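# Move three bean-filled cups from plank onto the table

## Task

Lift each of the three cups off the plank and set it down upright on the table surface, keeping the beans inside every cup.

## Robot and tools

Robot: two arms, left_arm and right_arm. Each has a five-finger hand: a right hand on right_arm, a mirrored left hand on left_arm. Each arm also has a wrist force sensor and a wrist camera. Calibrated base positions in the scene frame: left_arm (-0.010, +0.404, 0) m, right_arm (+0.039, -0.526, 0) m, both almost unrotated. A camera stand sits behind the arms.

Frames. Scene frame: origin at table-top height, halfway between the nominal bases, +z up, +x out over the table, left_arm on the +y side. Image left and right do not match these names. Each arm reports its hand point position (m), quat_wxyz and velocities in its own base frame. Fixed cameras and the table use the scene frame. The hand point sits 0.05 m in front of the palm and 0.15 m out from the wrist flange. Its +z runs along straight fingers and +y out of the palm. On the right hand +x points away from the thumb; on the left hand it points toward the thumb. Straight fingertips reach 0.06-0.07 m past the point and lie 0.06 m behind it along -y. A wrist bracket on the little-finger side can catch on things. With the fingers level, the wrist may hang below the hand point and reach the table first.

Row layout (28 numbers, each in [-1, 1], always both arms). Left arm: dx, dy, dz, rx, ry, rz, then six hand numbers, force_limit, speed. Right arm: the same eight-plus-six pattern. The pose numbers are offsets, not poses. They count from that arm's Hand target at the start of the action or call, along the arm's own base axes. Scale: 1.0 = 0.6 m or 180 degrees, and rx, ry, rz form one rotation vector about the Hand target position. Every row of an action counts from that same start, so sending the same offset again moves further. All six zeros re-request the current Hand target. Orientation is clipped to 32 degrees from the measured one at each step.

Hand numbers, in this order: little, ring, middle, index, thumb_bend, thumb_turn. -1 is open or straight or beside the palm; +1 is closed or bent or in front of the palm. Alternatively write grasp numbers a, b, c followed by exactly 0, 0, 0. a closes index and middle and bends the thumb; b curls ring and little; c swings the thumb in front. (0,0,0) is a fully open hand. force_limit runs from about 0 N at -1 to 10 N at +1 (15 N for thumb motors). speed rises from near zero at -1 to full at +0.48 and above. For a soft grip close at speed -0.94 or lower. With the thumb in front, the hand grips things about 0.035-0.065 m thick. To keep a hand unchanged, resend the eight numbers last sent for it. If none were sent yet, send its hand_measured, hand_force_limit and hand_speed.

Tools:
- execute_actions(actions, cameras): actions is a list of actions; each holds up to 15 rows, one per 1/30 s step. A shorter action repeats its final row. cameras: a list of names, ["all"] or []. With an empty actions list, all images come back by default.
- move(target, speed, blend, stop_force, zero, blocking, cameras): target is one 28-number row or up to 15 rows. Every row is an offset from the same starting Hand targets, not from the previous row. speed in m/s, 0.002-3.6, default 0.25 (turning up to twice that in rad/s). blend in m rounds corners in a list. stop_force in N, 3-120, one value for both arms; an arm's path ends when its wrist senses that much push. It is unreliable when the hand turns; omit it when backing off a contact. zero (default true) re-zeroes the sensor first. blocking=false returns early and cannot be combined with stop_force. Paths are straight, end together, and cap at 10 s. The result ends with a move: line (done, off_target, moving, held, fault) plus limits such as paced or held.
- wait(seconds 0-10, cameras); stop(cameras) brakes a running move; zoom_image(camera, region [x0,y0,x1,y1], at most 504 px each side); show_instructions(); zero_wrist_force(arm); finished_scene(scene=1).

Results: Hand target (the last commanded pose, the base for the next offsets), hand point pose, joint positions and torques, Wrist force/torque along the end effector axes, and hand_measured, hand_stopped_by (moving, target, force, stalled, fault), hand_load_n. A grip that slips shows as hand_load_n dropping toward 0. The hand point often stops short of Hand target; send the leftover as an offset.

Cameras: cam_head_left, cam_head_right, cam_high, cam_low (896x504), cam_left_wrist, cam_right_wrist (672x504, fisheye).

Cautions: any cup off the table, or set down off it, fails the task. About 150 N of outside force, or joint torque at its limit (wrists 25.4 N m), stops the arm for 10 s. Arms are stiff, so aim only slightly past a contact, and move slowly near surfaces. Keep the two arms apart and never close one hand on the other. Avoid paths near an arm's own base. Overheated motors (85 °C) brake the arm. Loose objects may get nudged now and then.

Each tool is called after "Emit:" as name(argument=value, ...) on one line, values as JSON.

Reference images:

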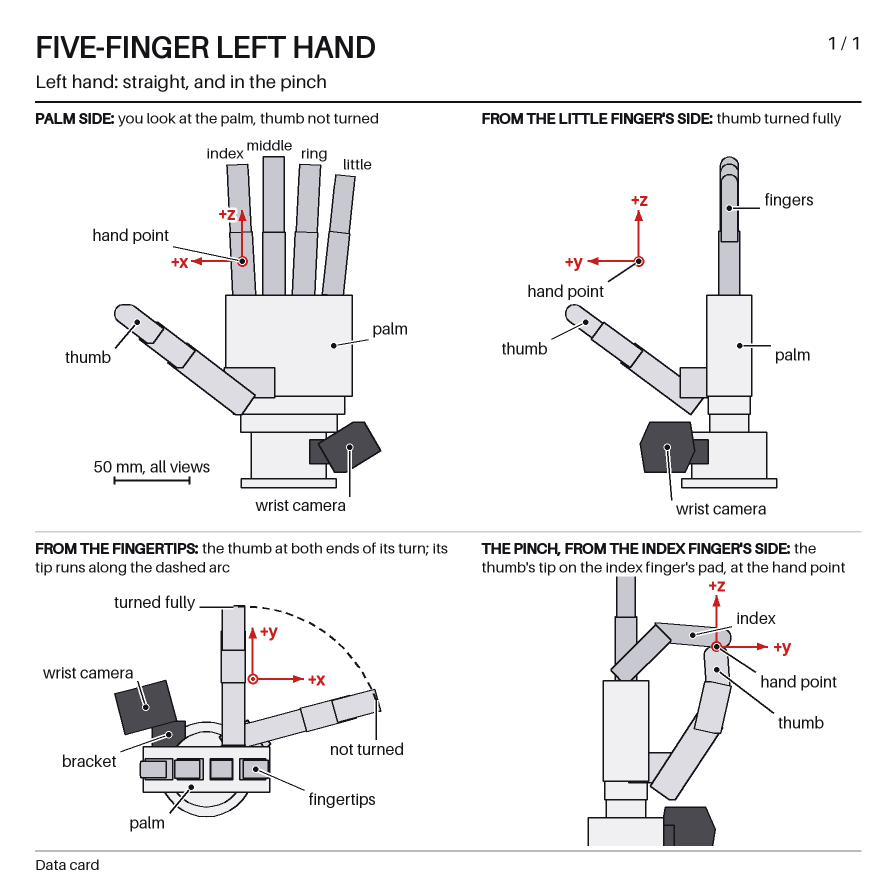

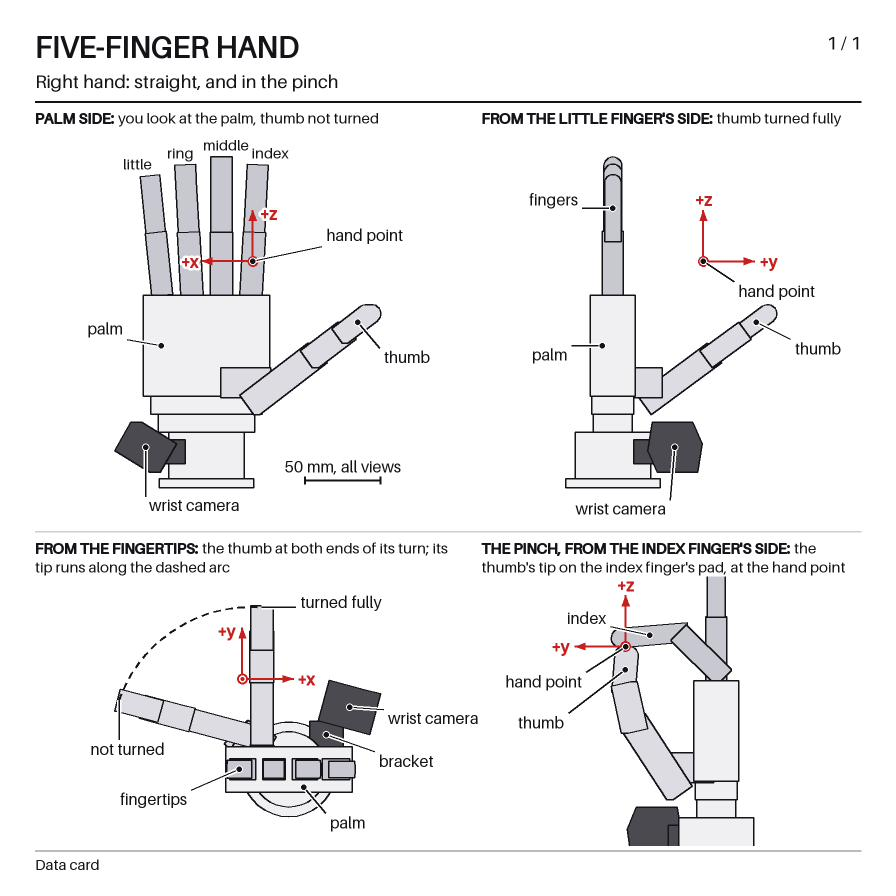

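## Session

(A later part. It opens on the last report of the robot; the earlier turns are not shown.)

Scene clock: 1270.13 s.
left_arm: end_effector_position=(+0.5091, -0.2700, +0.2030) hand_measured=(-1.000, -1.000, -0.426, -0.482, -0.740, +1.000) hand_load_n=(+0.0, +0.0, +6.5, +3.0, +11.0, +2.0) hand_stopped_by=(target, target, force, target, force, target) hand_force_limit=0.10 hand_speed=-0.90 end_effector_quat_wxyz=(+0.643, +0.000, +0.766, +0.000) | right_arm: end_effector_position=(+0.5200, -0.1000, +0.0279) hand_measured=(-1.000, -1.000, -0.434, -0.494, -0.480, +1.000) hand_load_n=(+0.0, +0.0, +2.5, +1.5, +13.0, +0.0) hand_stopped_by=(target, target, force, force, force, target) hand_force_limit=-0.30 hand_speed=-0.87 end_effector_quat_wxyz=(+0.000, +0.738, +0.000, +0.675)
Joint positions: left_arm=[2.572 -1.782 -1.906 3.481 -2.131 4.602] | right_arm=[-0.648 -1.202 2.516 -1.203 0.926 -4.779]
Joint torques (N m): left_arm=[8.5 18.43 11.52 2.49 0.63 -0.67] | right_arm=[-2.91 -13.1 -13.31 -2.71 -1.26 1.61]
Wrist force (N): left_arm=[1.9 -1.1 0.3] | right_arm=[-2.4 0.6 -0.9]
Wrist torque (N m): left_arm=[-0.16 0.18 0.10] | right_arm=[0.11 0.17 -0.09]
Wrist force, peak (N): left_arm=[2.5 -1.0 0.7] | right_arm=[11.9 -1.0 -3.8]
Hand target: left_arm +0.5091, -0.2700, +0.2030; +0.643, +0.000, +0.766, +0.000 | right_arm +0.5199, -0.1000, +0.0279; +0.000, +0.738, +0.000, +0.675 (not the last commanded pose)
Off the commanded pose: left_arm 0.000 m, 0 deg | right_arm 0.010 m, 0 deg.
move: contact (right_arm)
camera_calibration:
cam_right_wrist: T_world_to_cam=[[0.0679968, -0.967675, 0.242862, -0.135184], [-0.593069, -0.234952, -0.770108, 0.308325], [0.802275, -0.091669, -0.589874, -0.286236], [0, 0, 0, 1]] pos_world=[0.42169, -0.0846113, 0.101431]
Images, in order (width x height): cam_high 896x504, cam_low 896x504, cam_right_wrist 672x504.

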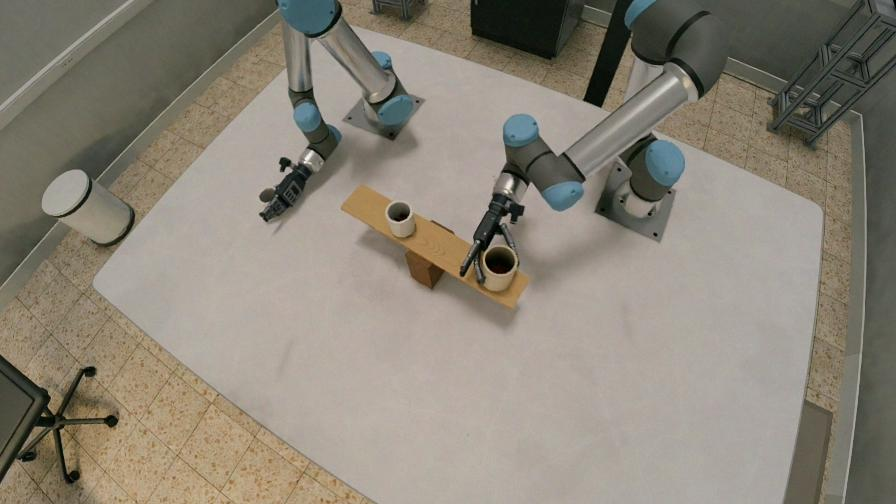

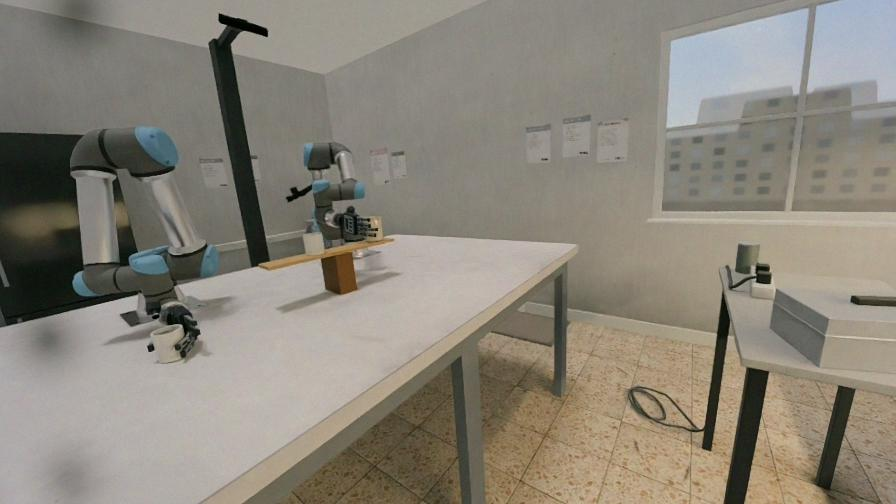

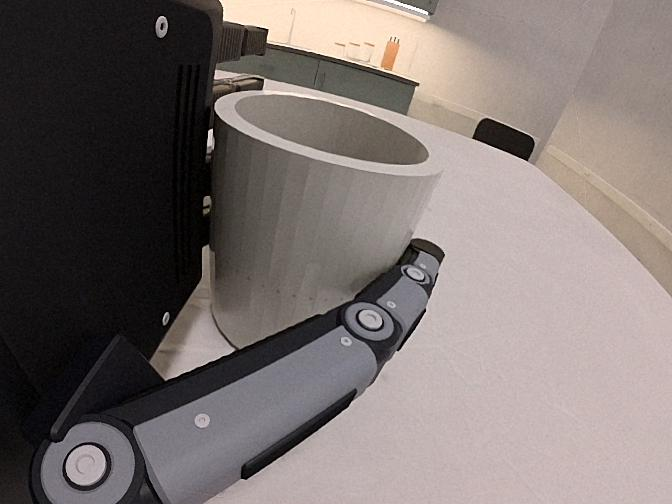

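Emit:
move(target=[[0,0,0,0,0,0,-1,-1,0.35,-0.482,0.2,1,0.1,-0.9,0,0,0,0,0,0,-1,-1,-1,-1,-1,1,-0.3,-0.7],[0,0,0,0,0,0,-1,-1,0.35,-0.482,0.2,1,0.1,-0.9,0,0.0083,0.002,0,0,0,-1,-1,-1,-1,-1,1,-0.3,-0.7]], speed=0.03, cameras=["cam_right_wrist","cam_low","cam_high"])

Emit:
zoom_image(camera="cam_low", region=[90, 240, 250, 360])

Emit:
zoom_image(camera="cam_high", region=[230, 130, 350, 250])

Scene clock: 1293.60 s.
left_arm: end_effector_position=(+0.5091, -0.2700, +0.2030) hand_measured=(-1.000, -1.000, -0.426, -0.482, -0.740, +1.000) hand_load_n=(+0.0, +0.0, +6.5, +3.0, +11.5, +2.0) hand_stopped_by=(target, target, force, target, force, target) hand_force_limit=0.10 hand_speed=-0.90 end_effector_quat_wxyz=(+0.643, +0.000, +0.766, +0.000) | right_arm: end_effector_position=(+0.5199, -0.0950, +0.0292) hand_measured=(-1.000, -1.000, -1.000, -1.000, -1.000, +1.000) hand_load_n=(+0.0, +0.0, +0.0, +0.0, +0.0, +0.0) hand_stopped_by=(target, target, target, target, target, target) hand_force_limit=-0.30 hand_speed=-0.70 end_effector_quat_wxyz=(+0.000, +0.738, +0.000, +0.675)
Joint positions: left_arm=[2.572 -1.782 -1.906 3.481 -2.131 4.602] | right_arm=[-0.631 -1.208 2.518 -1.201 0.942 -4.777]
Joint torques (N m): left_arm=[8.08 19.33 11.73 2.55 0.54 -1.01] | right_arm=[-7.78 -21.88 -2.79 -0.24 -1.5 1.5]
Wrist force (N): left_arm=[2.0 -0.8 0.8] | right_arm=[-1.7 1.0 -1.0]
Wrist torque (N m): left_arm=[-0.15 0.17 0.09] | right_arm=[0.15 0.20 -0.10]
Wrist force, peak (N): left_arm=[2.7 -0.9 0.6] | right_arm=[-2.3 1.4 -1.2]
Hand target: left_arm +0.5091, -0.2700, +0.2030; +0.643, +0.000, +0.766, +0.000 | right_arm +0.5199, -0.0950, +0.0291; +0.000, +0.738, +0.000, +0.675
Off the commanded pose: left_arm 0.000 m, 0 deg | right_arm 0.000 m, 0 deg.
move: done
camera_calibration:
cam_right_wrist: T_world_to_cam=[[0.0678618, -0.967689, 0.242845, -0.130482], [-0.593094, -0.234856, -0.770118, 0.310467], [0.802268, -0.0917683, -0.589868, -0.285067], [0, 0, 0, 1]] pos_world=[0.42169, -0.0795105, 0.102631]
Images, in order (width x height): cam_high 896x504, cam_low 896x504, cam_right_wrist 672x504.

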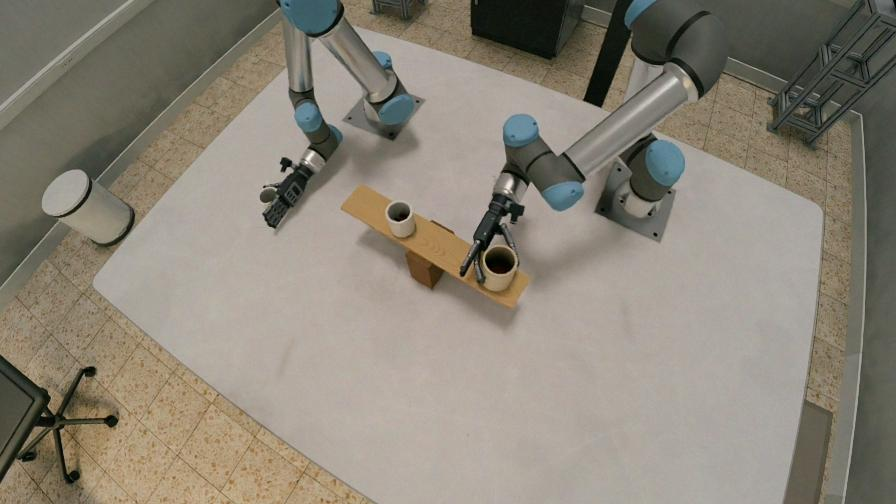

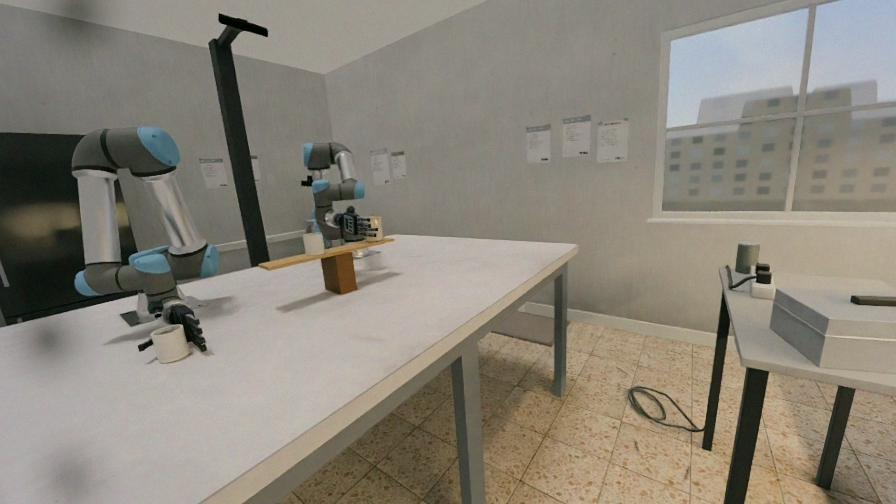

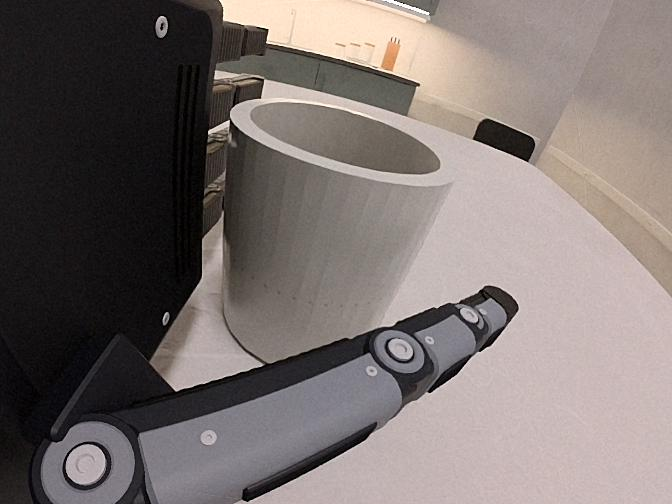

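Scaled by 3.150 from the camera's 896x504 image, which has a finer 1280x720 frame.

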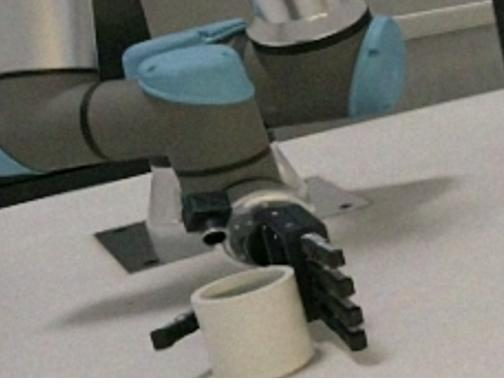

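Scaled by 4.200 from the camera's 896x504 image, which has a finer 1280x720 frame.

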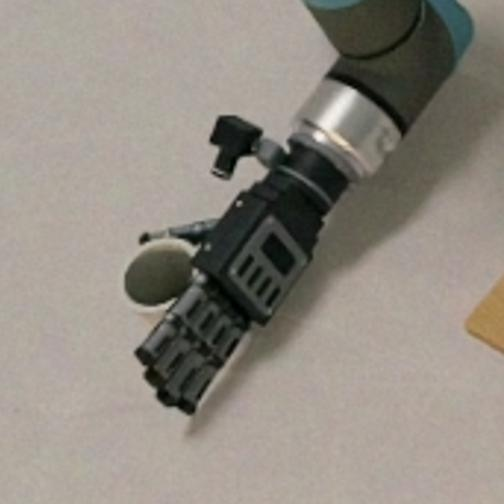

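Emit:
move(target=[[0,0,0,0,0,0,-1,-1,0.35,-0.482,0.2,1,0.1,-0.9,-0.0667,0,0.005,0,0,0,-1,-1,-1,-1,-1,1,-0.3,-0.7],[0,0,0,0,0,0,-1,-1,0.35,-0.482,0.2,1,0.1,-0.9,-0.0667,0,0.4817,0,0,0,-1,-1,-1,-1,-1,1,-0.3,-0.7],[0,0,0,0,0,0,-1,-1,0.35,-0.482,0.2,1,0.1,-0.9,-0.0667,0.7833,0.4817,0,0,0,-1,-1,-1,-1,-1,1,-0.3,-0.7],[0,0,0,0,0,0,-1,-1,0.35,-0.482,0.2,1,0.1,-0.9,-0.333,0.7833,0.42,0,0,0,-1,-1,-1,-1,-1,1,-0.3,-0.7],[0,0,0,0,0,0,-1,-1,0.35,-0.482,0.2,1,0.1,-0.9,-0.333,0.7833,0.31,0,0,0,-1,-1,-1,-1,-1,1,-0.3,-0.7]], speed=[0.06,0.2,0.3,0.25,0.15], blend=[0.003,0.04,0.04,0.02,0], cameras=["cam_head_left","cam_right_wrist","cam_low","cam_high"])

Emit:
zoom_image(camera="cam_low", region=[270, 200, 360, 290])

Emit:
zoom_image(camera="cam_right_wrist", region=[160, 60, 460, 360])

Scene clock: 1326.20 s.
left_arm: end_effector_position=(+0.5091, -0.2700, +0.2030) hand_measured=(-1.000, -1.000, -0.426, -0.482, -0.740, +1.000) hand_load_n=(+0.0, +0.0, +6.5, +3.0, +11.0, +2.0) hand_stopped_by=(target, target, force, target, force, target) hand_force_limit=0.10 hand_speed=-0.90 end_effector_quat_wxyz=(+0.643, +0.000, +0.766, +0.000) | right_arm: end_effector_position=(+0.3202, +0.3749, +0.2152) hand_measured=(-1.000, -1.000, -1.000, -1.000, -1.000, +1.000) hand_load_n=(+0.0, +0.0, +0.0, +0.0, +0.0, +0.0) hand_stopped_by=(target, target, target, target, target, target) hand_force_limit=-0.30 hand_speed=-0.70 end_effector_quat_wxyz=(+0.000, +0.738, +0.000, +0.675)
Joint positions: left_arm=[2.572 -1.782 -1.906 3.481 -2.131 4.602] | right_arm=[1.096 -1.316 1.875 -0.368 2.66 -4.543]
Joint torques (N m): left_arm=[7.73 19.31 11.71 2.26 0.63 -1.46] | right_arm=[5.95 -29.43 -20.84 -0.89 0.38 1.66]
Wrist force (N): left_arm=[2.0 -1.0 0.7] | right_arm=[-1.8 1.2 -0.6]
Wrist torque (N m): left_arm=[-0.17 0.18 0.09] | right_arm=[0.16 0.19 0.02]
Wrist force, peak (N): left_arm=[2.7 -1.1 0.4] | right_arm=[-3.4 1.0 -0.9]
Hand target: left_arm +0.5091, -0.2700, +0.2030; +0.643, +0.000, +0.766, +0.000 | right_arm +0.3201, +0.3750, +0.2151; +0.000, +0.738, +0.000, +0.675
Off the commanded pose: left_arm 0.000 m, 0 deg | right_arm 0.000 m, 0 deg.
move: done
camera_calibration:
cam_right_wrist: T_world_to_cam=[[0.0679716, -0.967606, 0.243144, 0.292483], [-0.593092, -0.235159, -0.770027, 0.445659], [0.80226, -0.0918668, -0.589864, 0.0281028], [0, 0, 0, 1]] pos_world=[0.22189, 0.39039, 0.288631]
Images, in order (width x height): cam_head_left 896x504, cam_high 896x504, cam_low 896x504, cam_right_wrist 672x504.

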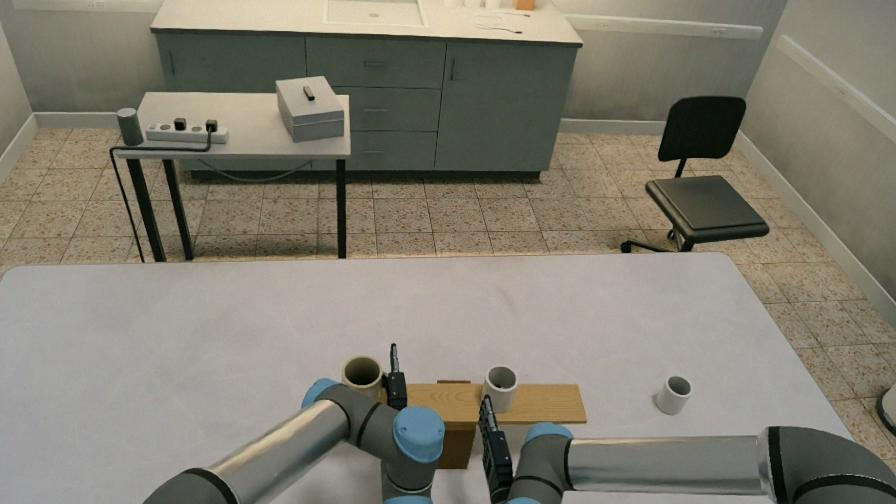

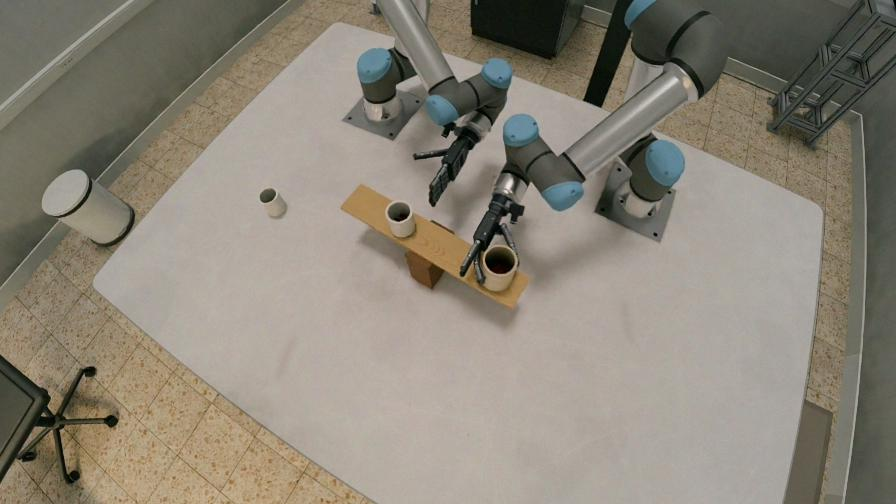

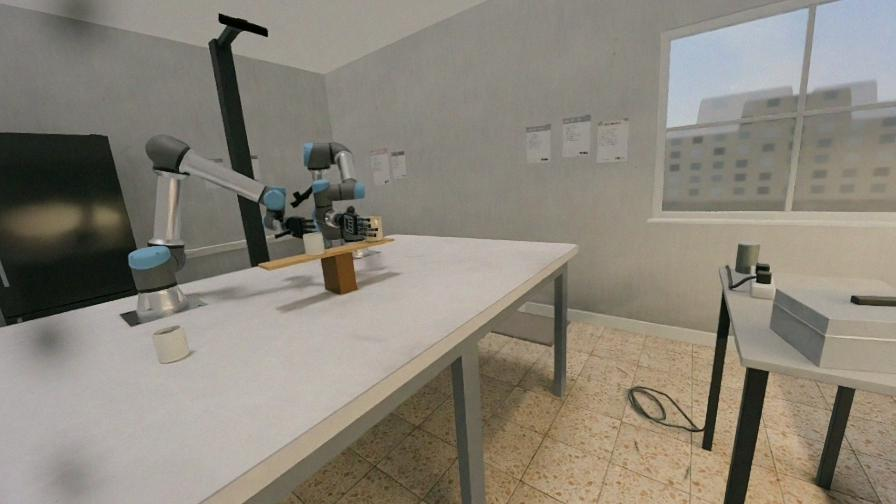

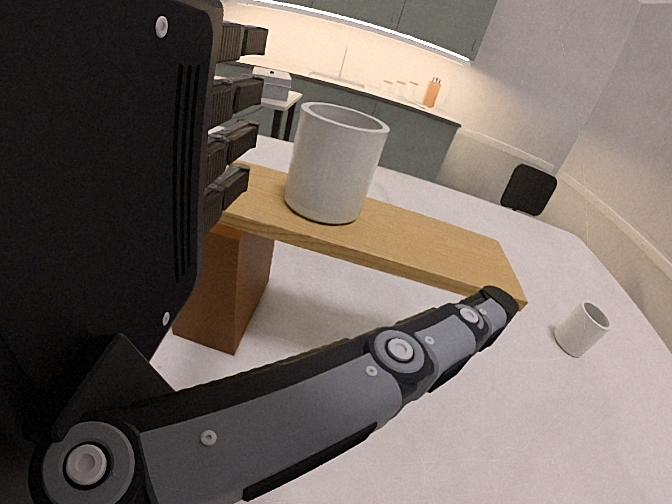

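Scaled by 5.600 from the camera's 896x504 image, which has a finer 1280x720 frame.

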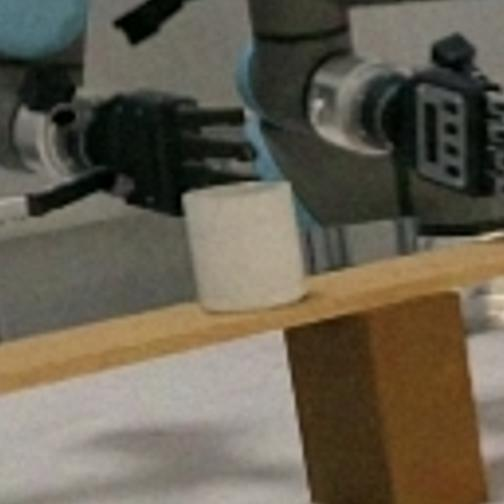

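Scaled by 1.680 from the camera's 672x504 image, which has a finer 960x720 frame.

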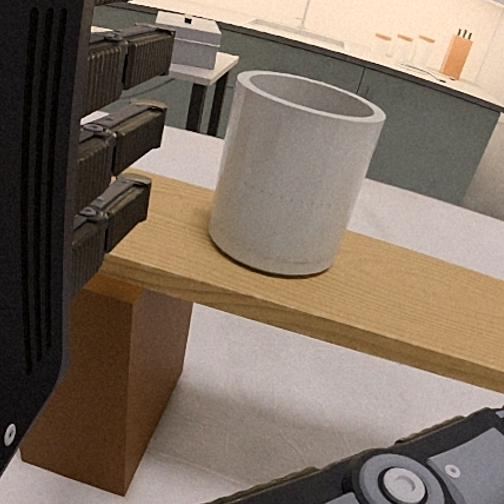

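Emit:
move(target=[[0,0,0,0,0,0,-1,-1,0.35,-0.482,0.2,1,0.1,-0.9,0,0.0067,-0.042,0,0,0,-1,-1,-1,-1,-1,1,-0.3,-0.7],[0,0,0,0,0,0,-1,-1,0.35,-0.482,0.2,1,0.1,-0.9,0.2083,0.0067,-0.042,0,0,0,-1,-1,-1,-1,-1,1,-0.3,-0.7]], speed=0.07, stop_force=4, cameras=["cam_head_left","cam_right_wrist","cam_high","cam_low"])

Emit:
zoom_image(camera="cam_low", region=[270, 200, 360, 290])

Emit:
zoom_image(camera="cam_high", region=[370, 140, 500, 300])

Scene clock: 1347.40 s.
left_arm: end_effector_position=(+0.5091, -0.2700, +0.2030) hand_measured=(-1.000, -1.000, -0.426, -0.482, -0.740, +1.000) hand_load_n=(+0.0, +0.0, +6.5, +3.0, +11.0, +2.0) hand_stopped_by=(target, target, force, target, force, target) hand_force_limit=0.10 hand_speed=-0.90 end_effector_quat_wxyz=(+0.643, +0.000, +0.766, +0.000) | right_arm: end_effector_position=(+0.4451, +0.3790, +0.1899) hand_measured=(-1.000, -1.000, -1.000, -1.000, -1.000, +1.000) hand_load_n=(+0.0, +0.0, +0.0, +0.5, +0.0, +0.5) hand_stopped_by=(target, target, target, target, target, target) hand_force_limit=-0.30 hand_speed=-0.70 end_effector_quat_wxyz=(+0.000, +0.738, +0.000, +0.675)
Joint positions: left_arm=[2.572 -1.782 -1.906 3.481 -2.131 4.602] | right_arm=[0.866 -1.208 1.798 -0.455 2.432 -4.61]
Joint torques (N m): left_arm=[7.99 18.55 11.13 2.45 0.53 -1.75] | right_arm=[6.67 -41.35 -10.91 -1.65 2.49 2.06]
Wrist force (N): left_arm=[2.4 -1.1 0.4] | right_arm=[-1.9 1.2 -0.8]
Wrist torque (N m): left_arm=[-0.15 0.10 0.12] | right_arm=[0.18 0.21 0.01]
Wrist force, peak (N): left_arm=[2.8 -1.0 0.5] | right_arm=[-2.7 0.9 -1.3]
Hand target: left_arm +0.5091, -0.2700, +0.2030; +0.643, +0.000, +0.766, +0.000 | right_arm +0.4451, +0.3790, +0.1899; +0.000, +0.738, +0.000, +0.675
Off the commanded pose: left_arm 0.000 m, 0 deg | right_arm 0.000 m, 0 deg.
move: done
camera_calibration:
cam_right_wrist: T_world_to_cam=[[0.0679393, -0.967697, 0.242788, 0.294124], [-0.593075, -0.234858, -0.770132, 0.501234], [0.802276, -0.0916691, -0.589873, -0.0867573], [0, 0, 0, 1]] pos_world=[0.34689, 0.394389, 0.263431]
Images, in order (width x height): cam_head_left 896x504, cam_high 896x504, cam_low 896x504, cam_right_wrist 672x504.

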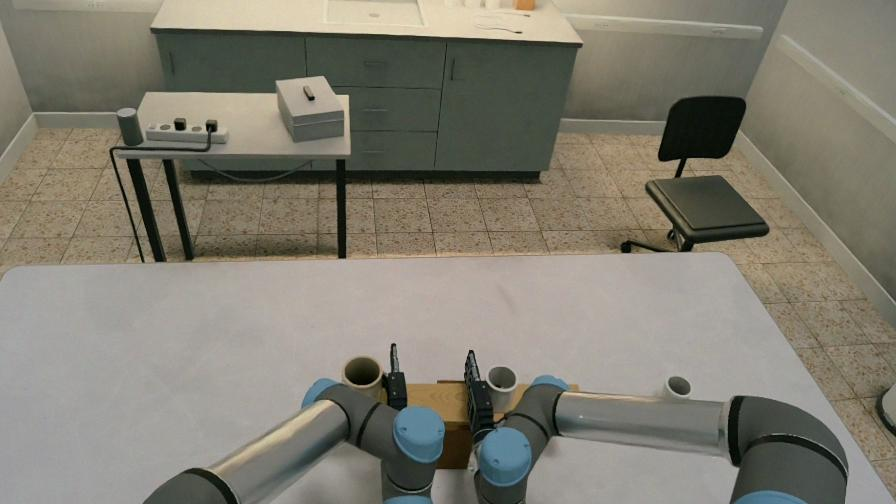

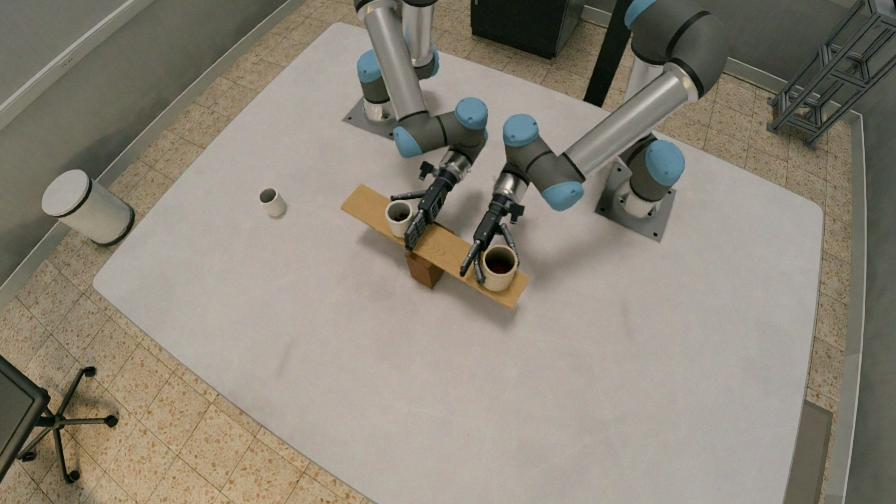

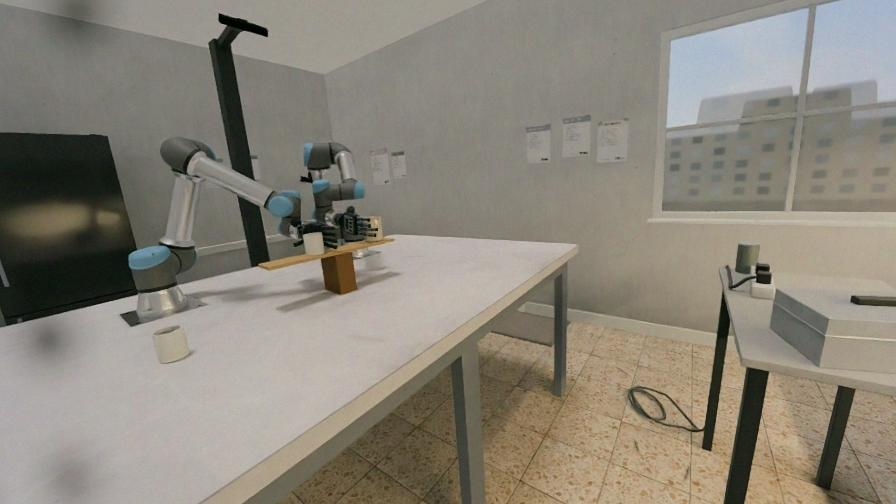

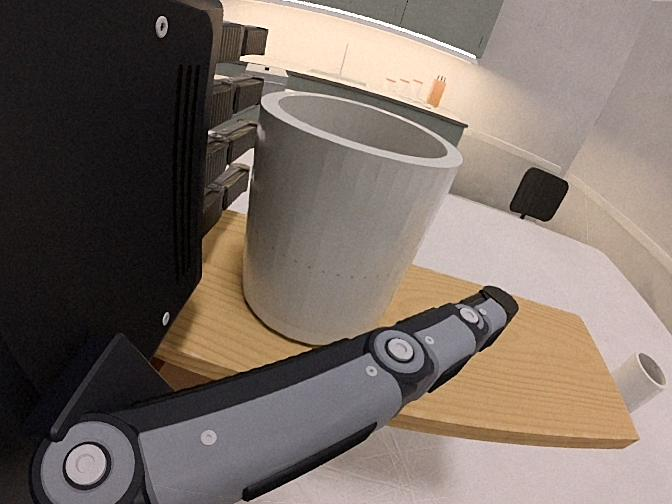

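Scaled by 5.600 from the camera's 896x504 image, which has a finer 1280x720 frame.

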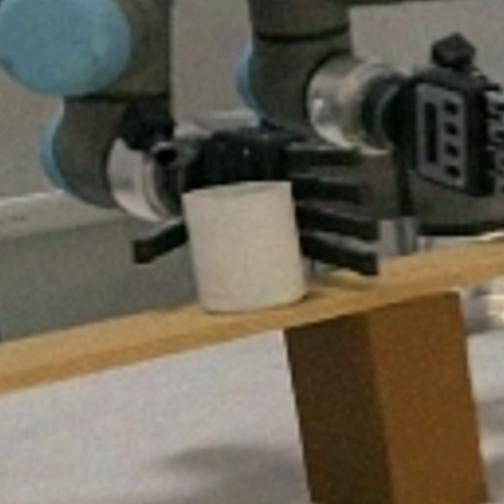

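Scaled by 3.150 from the camera's 896x504 image, which has a finer 1280x720 frame.

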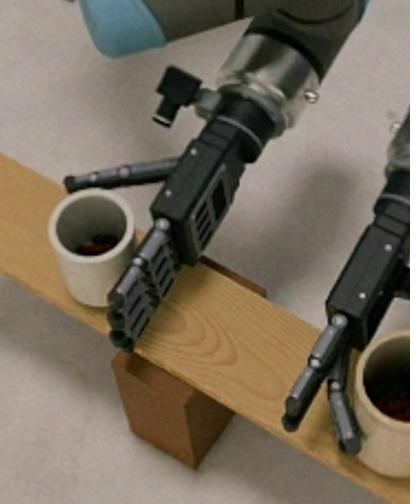

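Emit:
move(target=[[0,0,0,0,0,0,-1,-1,0.35,-0.482,0.2,1,0.1,-0.9,0.0333,0,0,0,0,0,-1,-1,-1,-1,-1,1,-0.3,-0.7],[0,0,0,0,0,0,-1,-1,0.35,-0.482,0.2,1,0.1,-0.9,0.0333,0,0,0,0,0,-1,-1,-1,-1,0.2,1,-0.55,-0.87],[0,0,0,0,0,0,-1,-1,0.35,-0.482,0.2,1,0.1,-0.9,0.0333,0,0,0,0,0,-1,-1,0.4,0.4,0.2,1,-0.5,-0.87]], speed=0.05, cameras=["cam_right_wrist","cam_high","cam_low"])

Emit:
zoom_image(camera="cam_low", region=[270, 200, 360, 290])

Scene clock: 1362.10 s.
left_arm: end_effector_position=(+0.5091, -0.2700, +0.2030) hand_measured=(-1.000, -1.000, -0.426, -0.482, -0.740, +1.000) hand_load_n=(+0.0, +0.0, +6.5, +3.0, +11.0, +2.0) hand_stopped_by=(target, target, force, target, force, target) hand_force_limit=0.10 hand_speed=-0.90 end_effector_quat_wxyz=(+0.643, +0.000, +0.766, +0.000) | right_arm: end_effector_position=(+0.4651, +0.3790, +0.1899) hand_measured=(-1.000, -1.000, -0.458, -0.518, -0.470, +1.000) hand_load_n=(+0.0, +0.5, +3.0, +1.0, +13.5, +0.5) hand_stopped_by=(target, target, force, force, force, target) hand_force_limit=-0.50 hand_speed=-0.87 end_effector_quat_wxyz=(+0.000, +0.738, +0.000, +0.675)
Joint positions: left_arm=[2.572 -1.782 -1.906 3.481 -2.131 4.602] | right_arm=[0.834 -1.191 1.773 -0.452 2.4 -4.616]
Joint torques (N m): left_arm=[7.99 18.76 11.94 2.42 0.55 -2.5] | right_arm=[5.27 -37.51 -16.91 -1.73 -2.06 1.94]
Wrist force (N): left_arm=[2.0 -1.3 0.4] | right_arm=[-1.0 1.1 -0.5]
Wrist torque (N m): left_arm=[-0.17 0.16 0.10] | right_arm=[0.20 0.13 0.05]
Wrist force, peak (N): left_arm=[2.9 -0.7 0.7] | right_arm=[-3.4 1.5 -0.7]
Hand target: left_arm +0.5091, -0.2700, +0.2030; +0.643, +0.000, +0.766, +0.000 | right_arm +0.4651, +0.3790, +0.1899; +0.000, +0.738, +0.000, +0.675
Off the commanded pose: left_arm 0.000 m, 0 deg | right_arm 0.000 m, 0 deg.
move: done
camera_calibration:
cam_right_wrist: T_world_to_cam=[[0.0679393, -0.967697, 0.242788, 0.292772], [-0.593075, -0.234858, -0.770132, 0.513037], [0.802276, -0.0916691, -0.589873, -0.102723], [0, 0, 0, 1]] pos_world=[0.36679, 0.394389, 0.263431]
Images, in order (width x height): cam_high 896x504, cam_low 896x504, cam_right_wrist 672x504.

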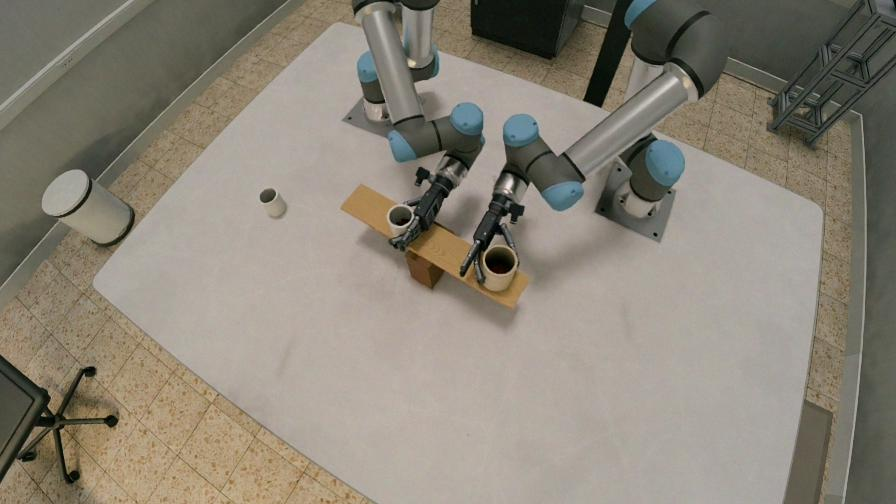

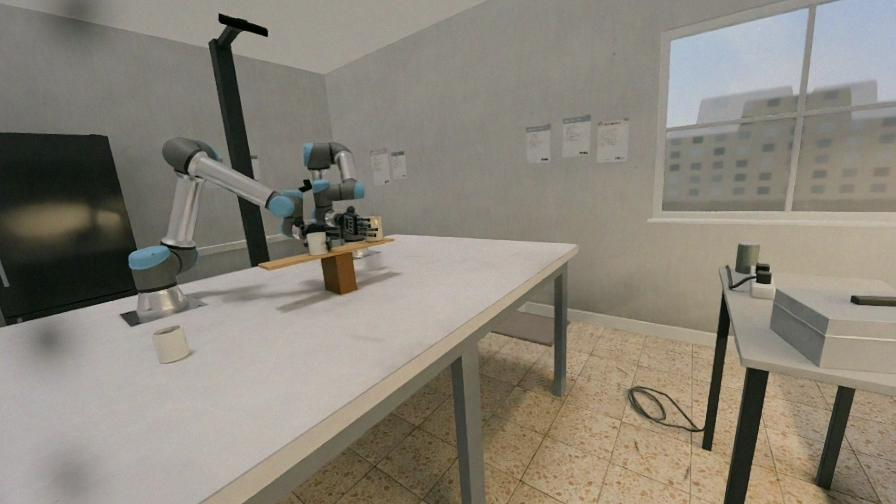

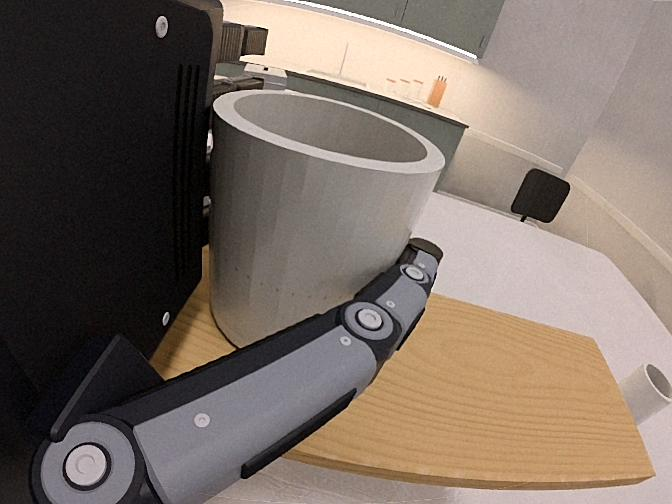

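Scaled by 5.600 from the camera's 896x504 image, which has a finer 1280x720 frame.

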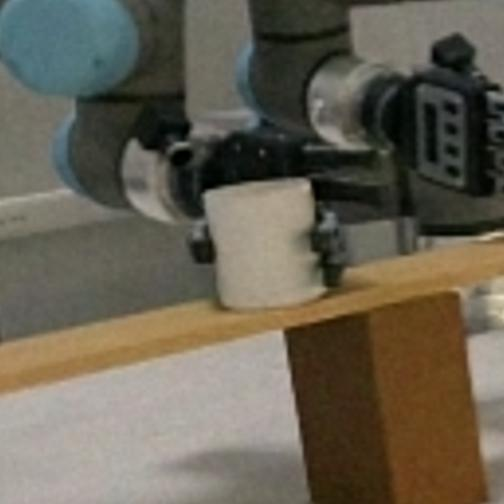

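Emit:
move(target=[0,0,0.02,0,0,0,-1,-1,0.35,-0.482,0.2,1,0.1,-0.9,0,0,0,0,0,0,-1,-1,0.4,0.4,0.2,1,-0.5,-0.87], speed=0.02, cameras=["cam_left_wrist","cam_high","cam_low"])

Emit:
zoom_image(camera="cam_low", region=[290, 190, 410, 290])

Scene clock: 1381.40 s.
left_arm: end_effector_position=(+0.5091, -0.2700, +0.2152) hand_measured=(-1.000, -1.000, -0.426, -0.482, -0.740, +1.000) hand_load_n=(+0.0, +0.0, +6.5, +3.0, +11.0, +3.0) hand_stopped_by=(target, target, force, target, force, target) hand_force_limit=0.10 hand_speed=-0.90 end_effector_quat_wxyz=(+0.643, +0.000, +0.766, +0.000) | right_arm: end_effector_position=(+0.4651, +0.3790, +0.1899) hand_measured=(-1.000, -1.000, -0.458, -0.518, -0.470, +1.000) hand_load_n=(+0.0, +0.0, +3.5, +1.0, +13.5, +0.5) hand_stopped_by=(target, target, force, force, force, target) hand_force_limit=-0.50 hand_speed=-0.87 end_effector_quat_wxyz=(+0.000, +0.738, +0.000, +0.675)
Joint positions: left_arm=[2.572 -1.767 -1.889 3.449 -2.131 4.602] | right_arm=[0.834 -1.191 1.773 -0.452 2.4 -4.616]
Joint torques (N m): left_arm=[8.3 21.26 18.92 3.28 0.48 -1.02] | right_arm=[-4.49 -27.95 -23.77 -1.7 -2.24 1.73]
Wrist force (N): left_arm=[3.7 -1.3 0.9] | right_arm=[-1.3 1.1 -0.6]
Wrist torque (N m): left_arm=[-0.17 0.20 0.10] | right_arm=[0.16 0.14 0.03]
Wrist force, peak (N): left_arm=[4.4 -1.0 0.8] | right_arm=[-1.4 1.3 -0.4]
Hand target: left_arm +0.5091, -0.2700, +0.2150; +0.643, +0.000, +0.766, +0.000 | right_arm +0.4651, +0.3790, +0.1899; +0.000, +0.738, +0.000, +0.675
Off the commanded pose: left_arm 0.000 m, 0 deg | right_arm 0.000 m, 0 deg.
move: done
camera_calibration:
cam_left_wrist: T_world_to_cam=[[-0.0299321, -0.96192, -0.271686, -0.18153], [-0.671742, 0.220636, -0.707165, 0.544815], [0.74018, 0.161336, -0.652766, -0.0805114], [0, 0, 0, 1]] pos_world=[0.420134, -0.281833, 0.2834]
Images, in order (width x height): cam_high 896x504, cam_low 896x504, cam_left_wrist 672x504.

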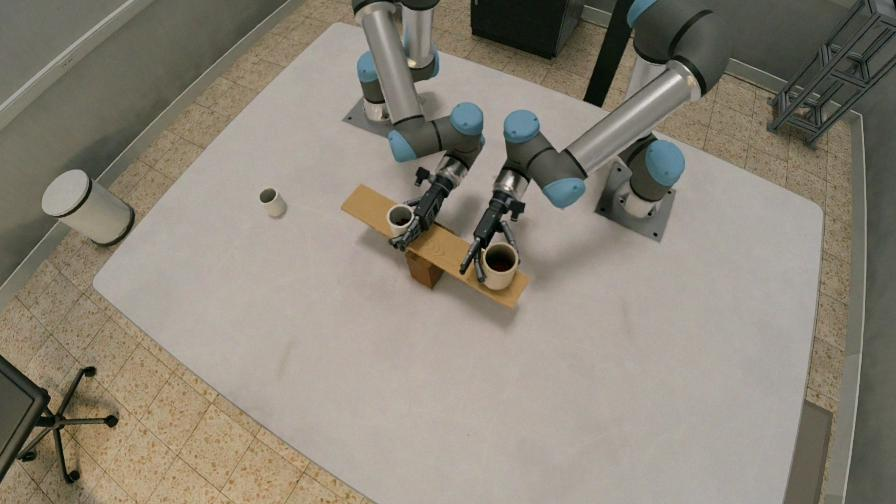

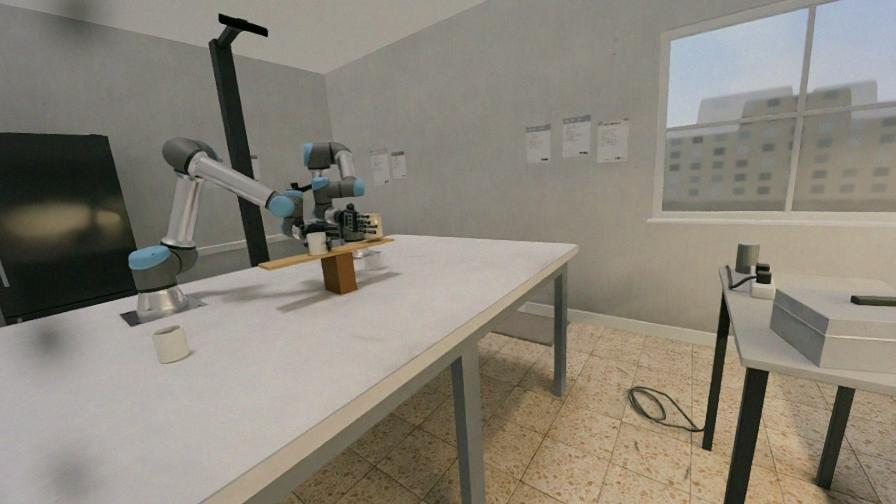

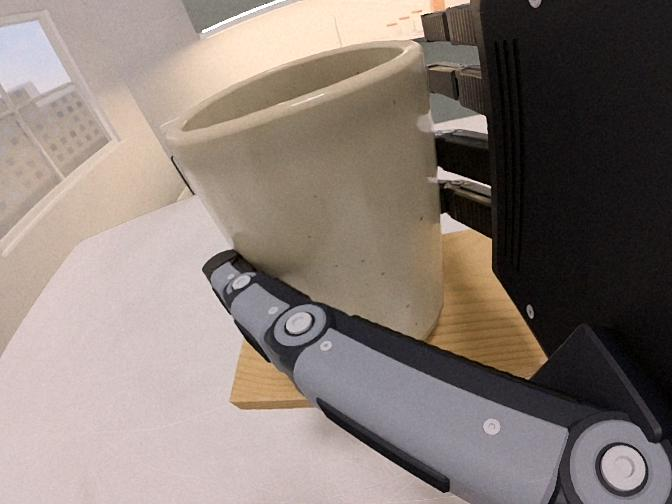

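Scaled by 4.200 from the camera's 896x504 image, which has a finer 1280x720 frame.

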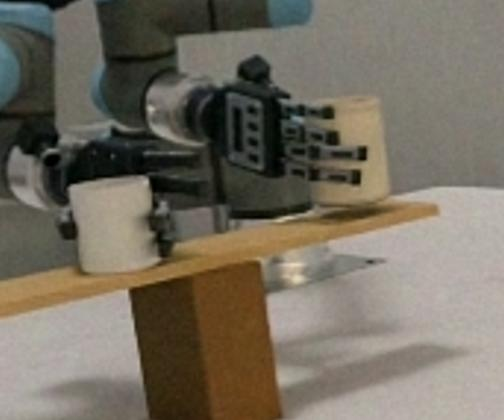

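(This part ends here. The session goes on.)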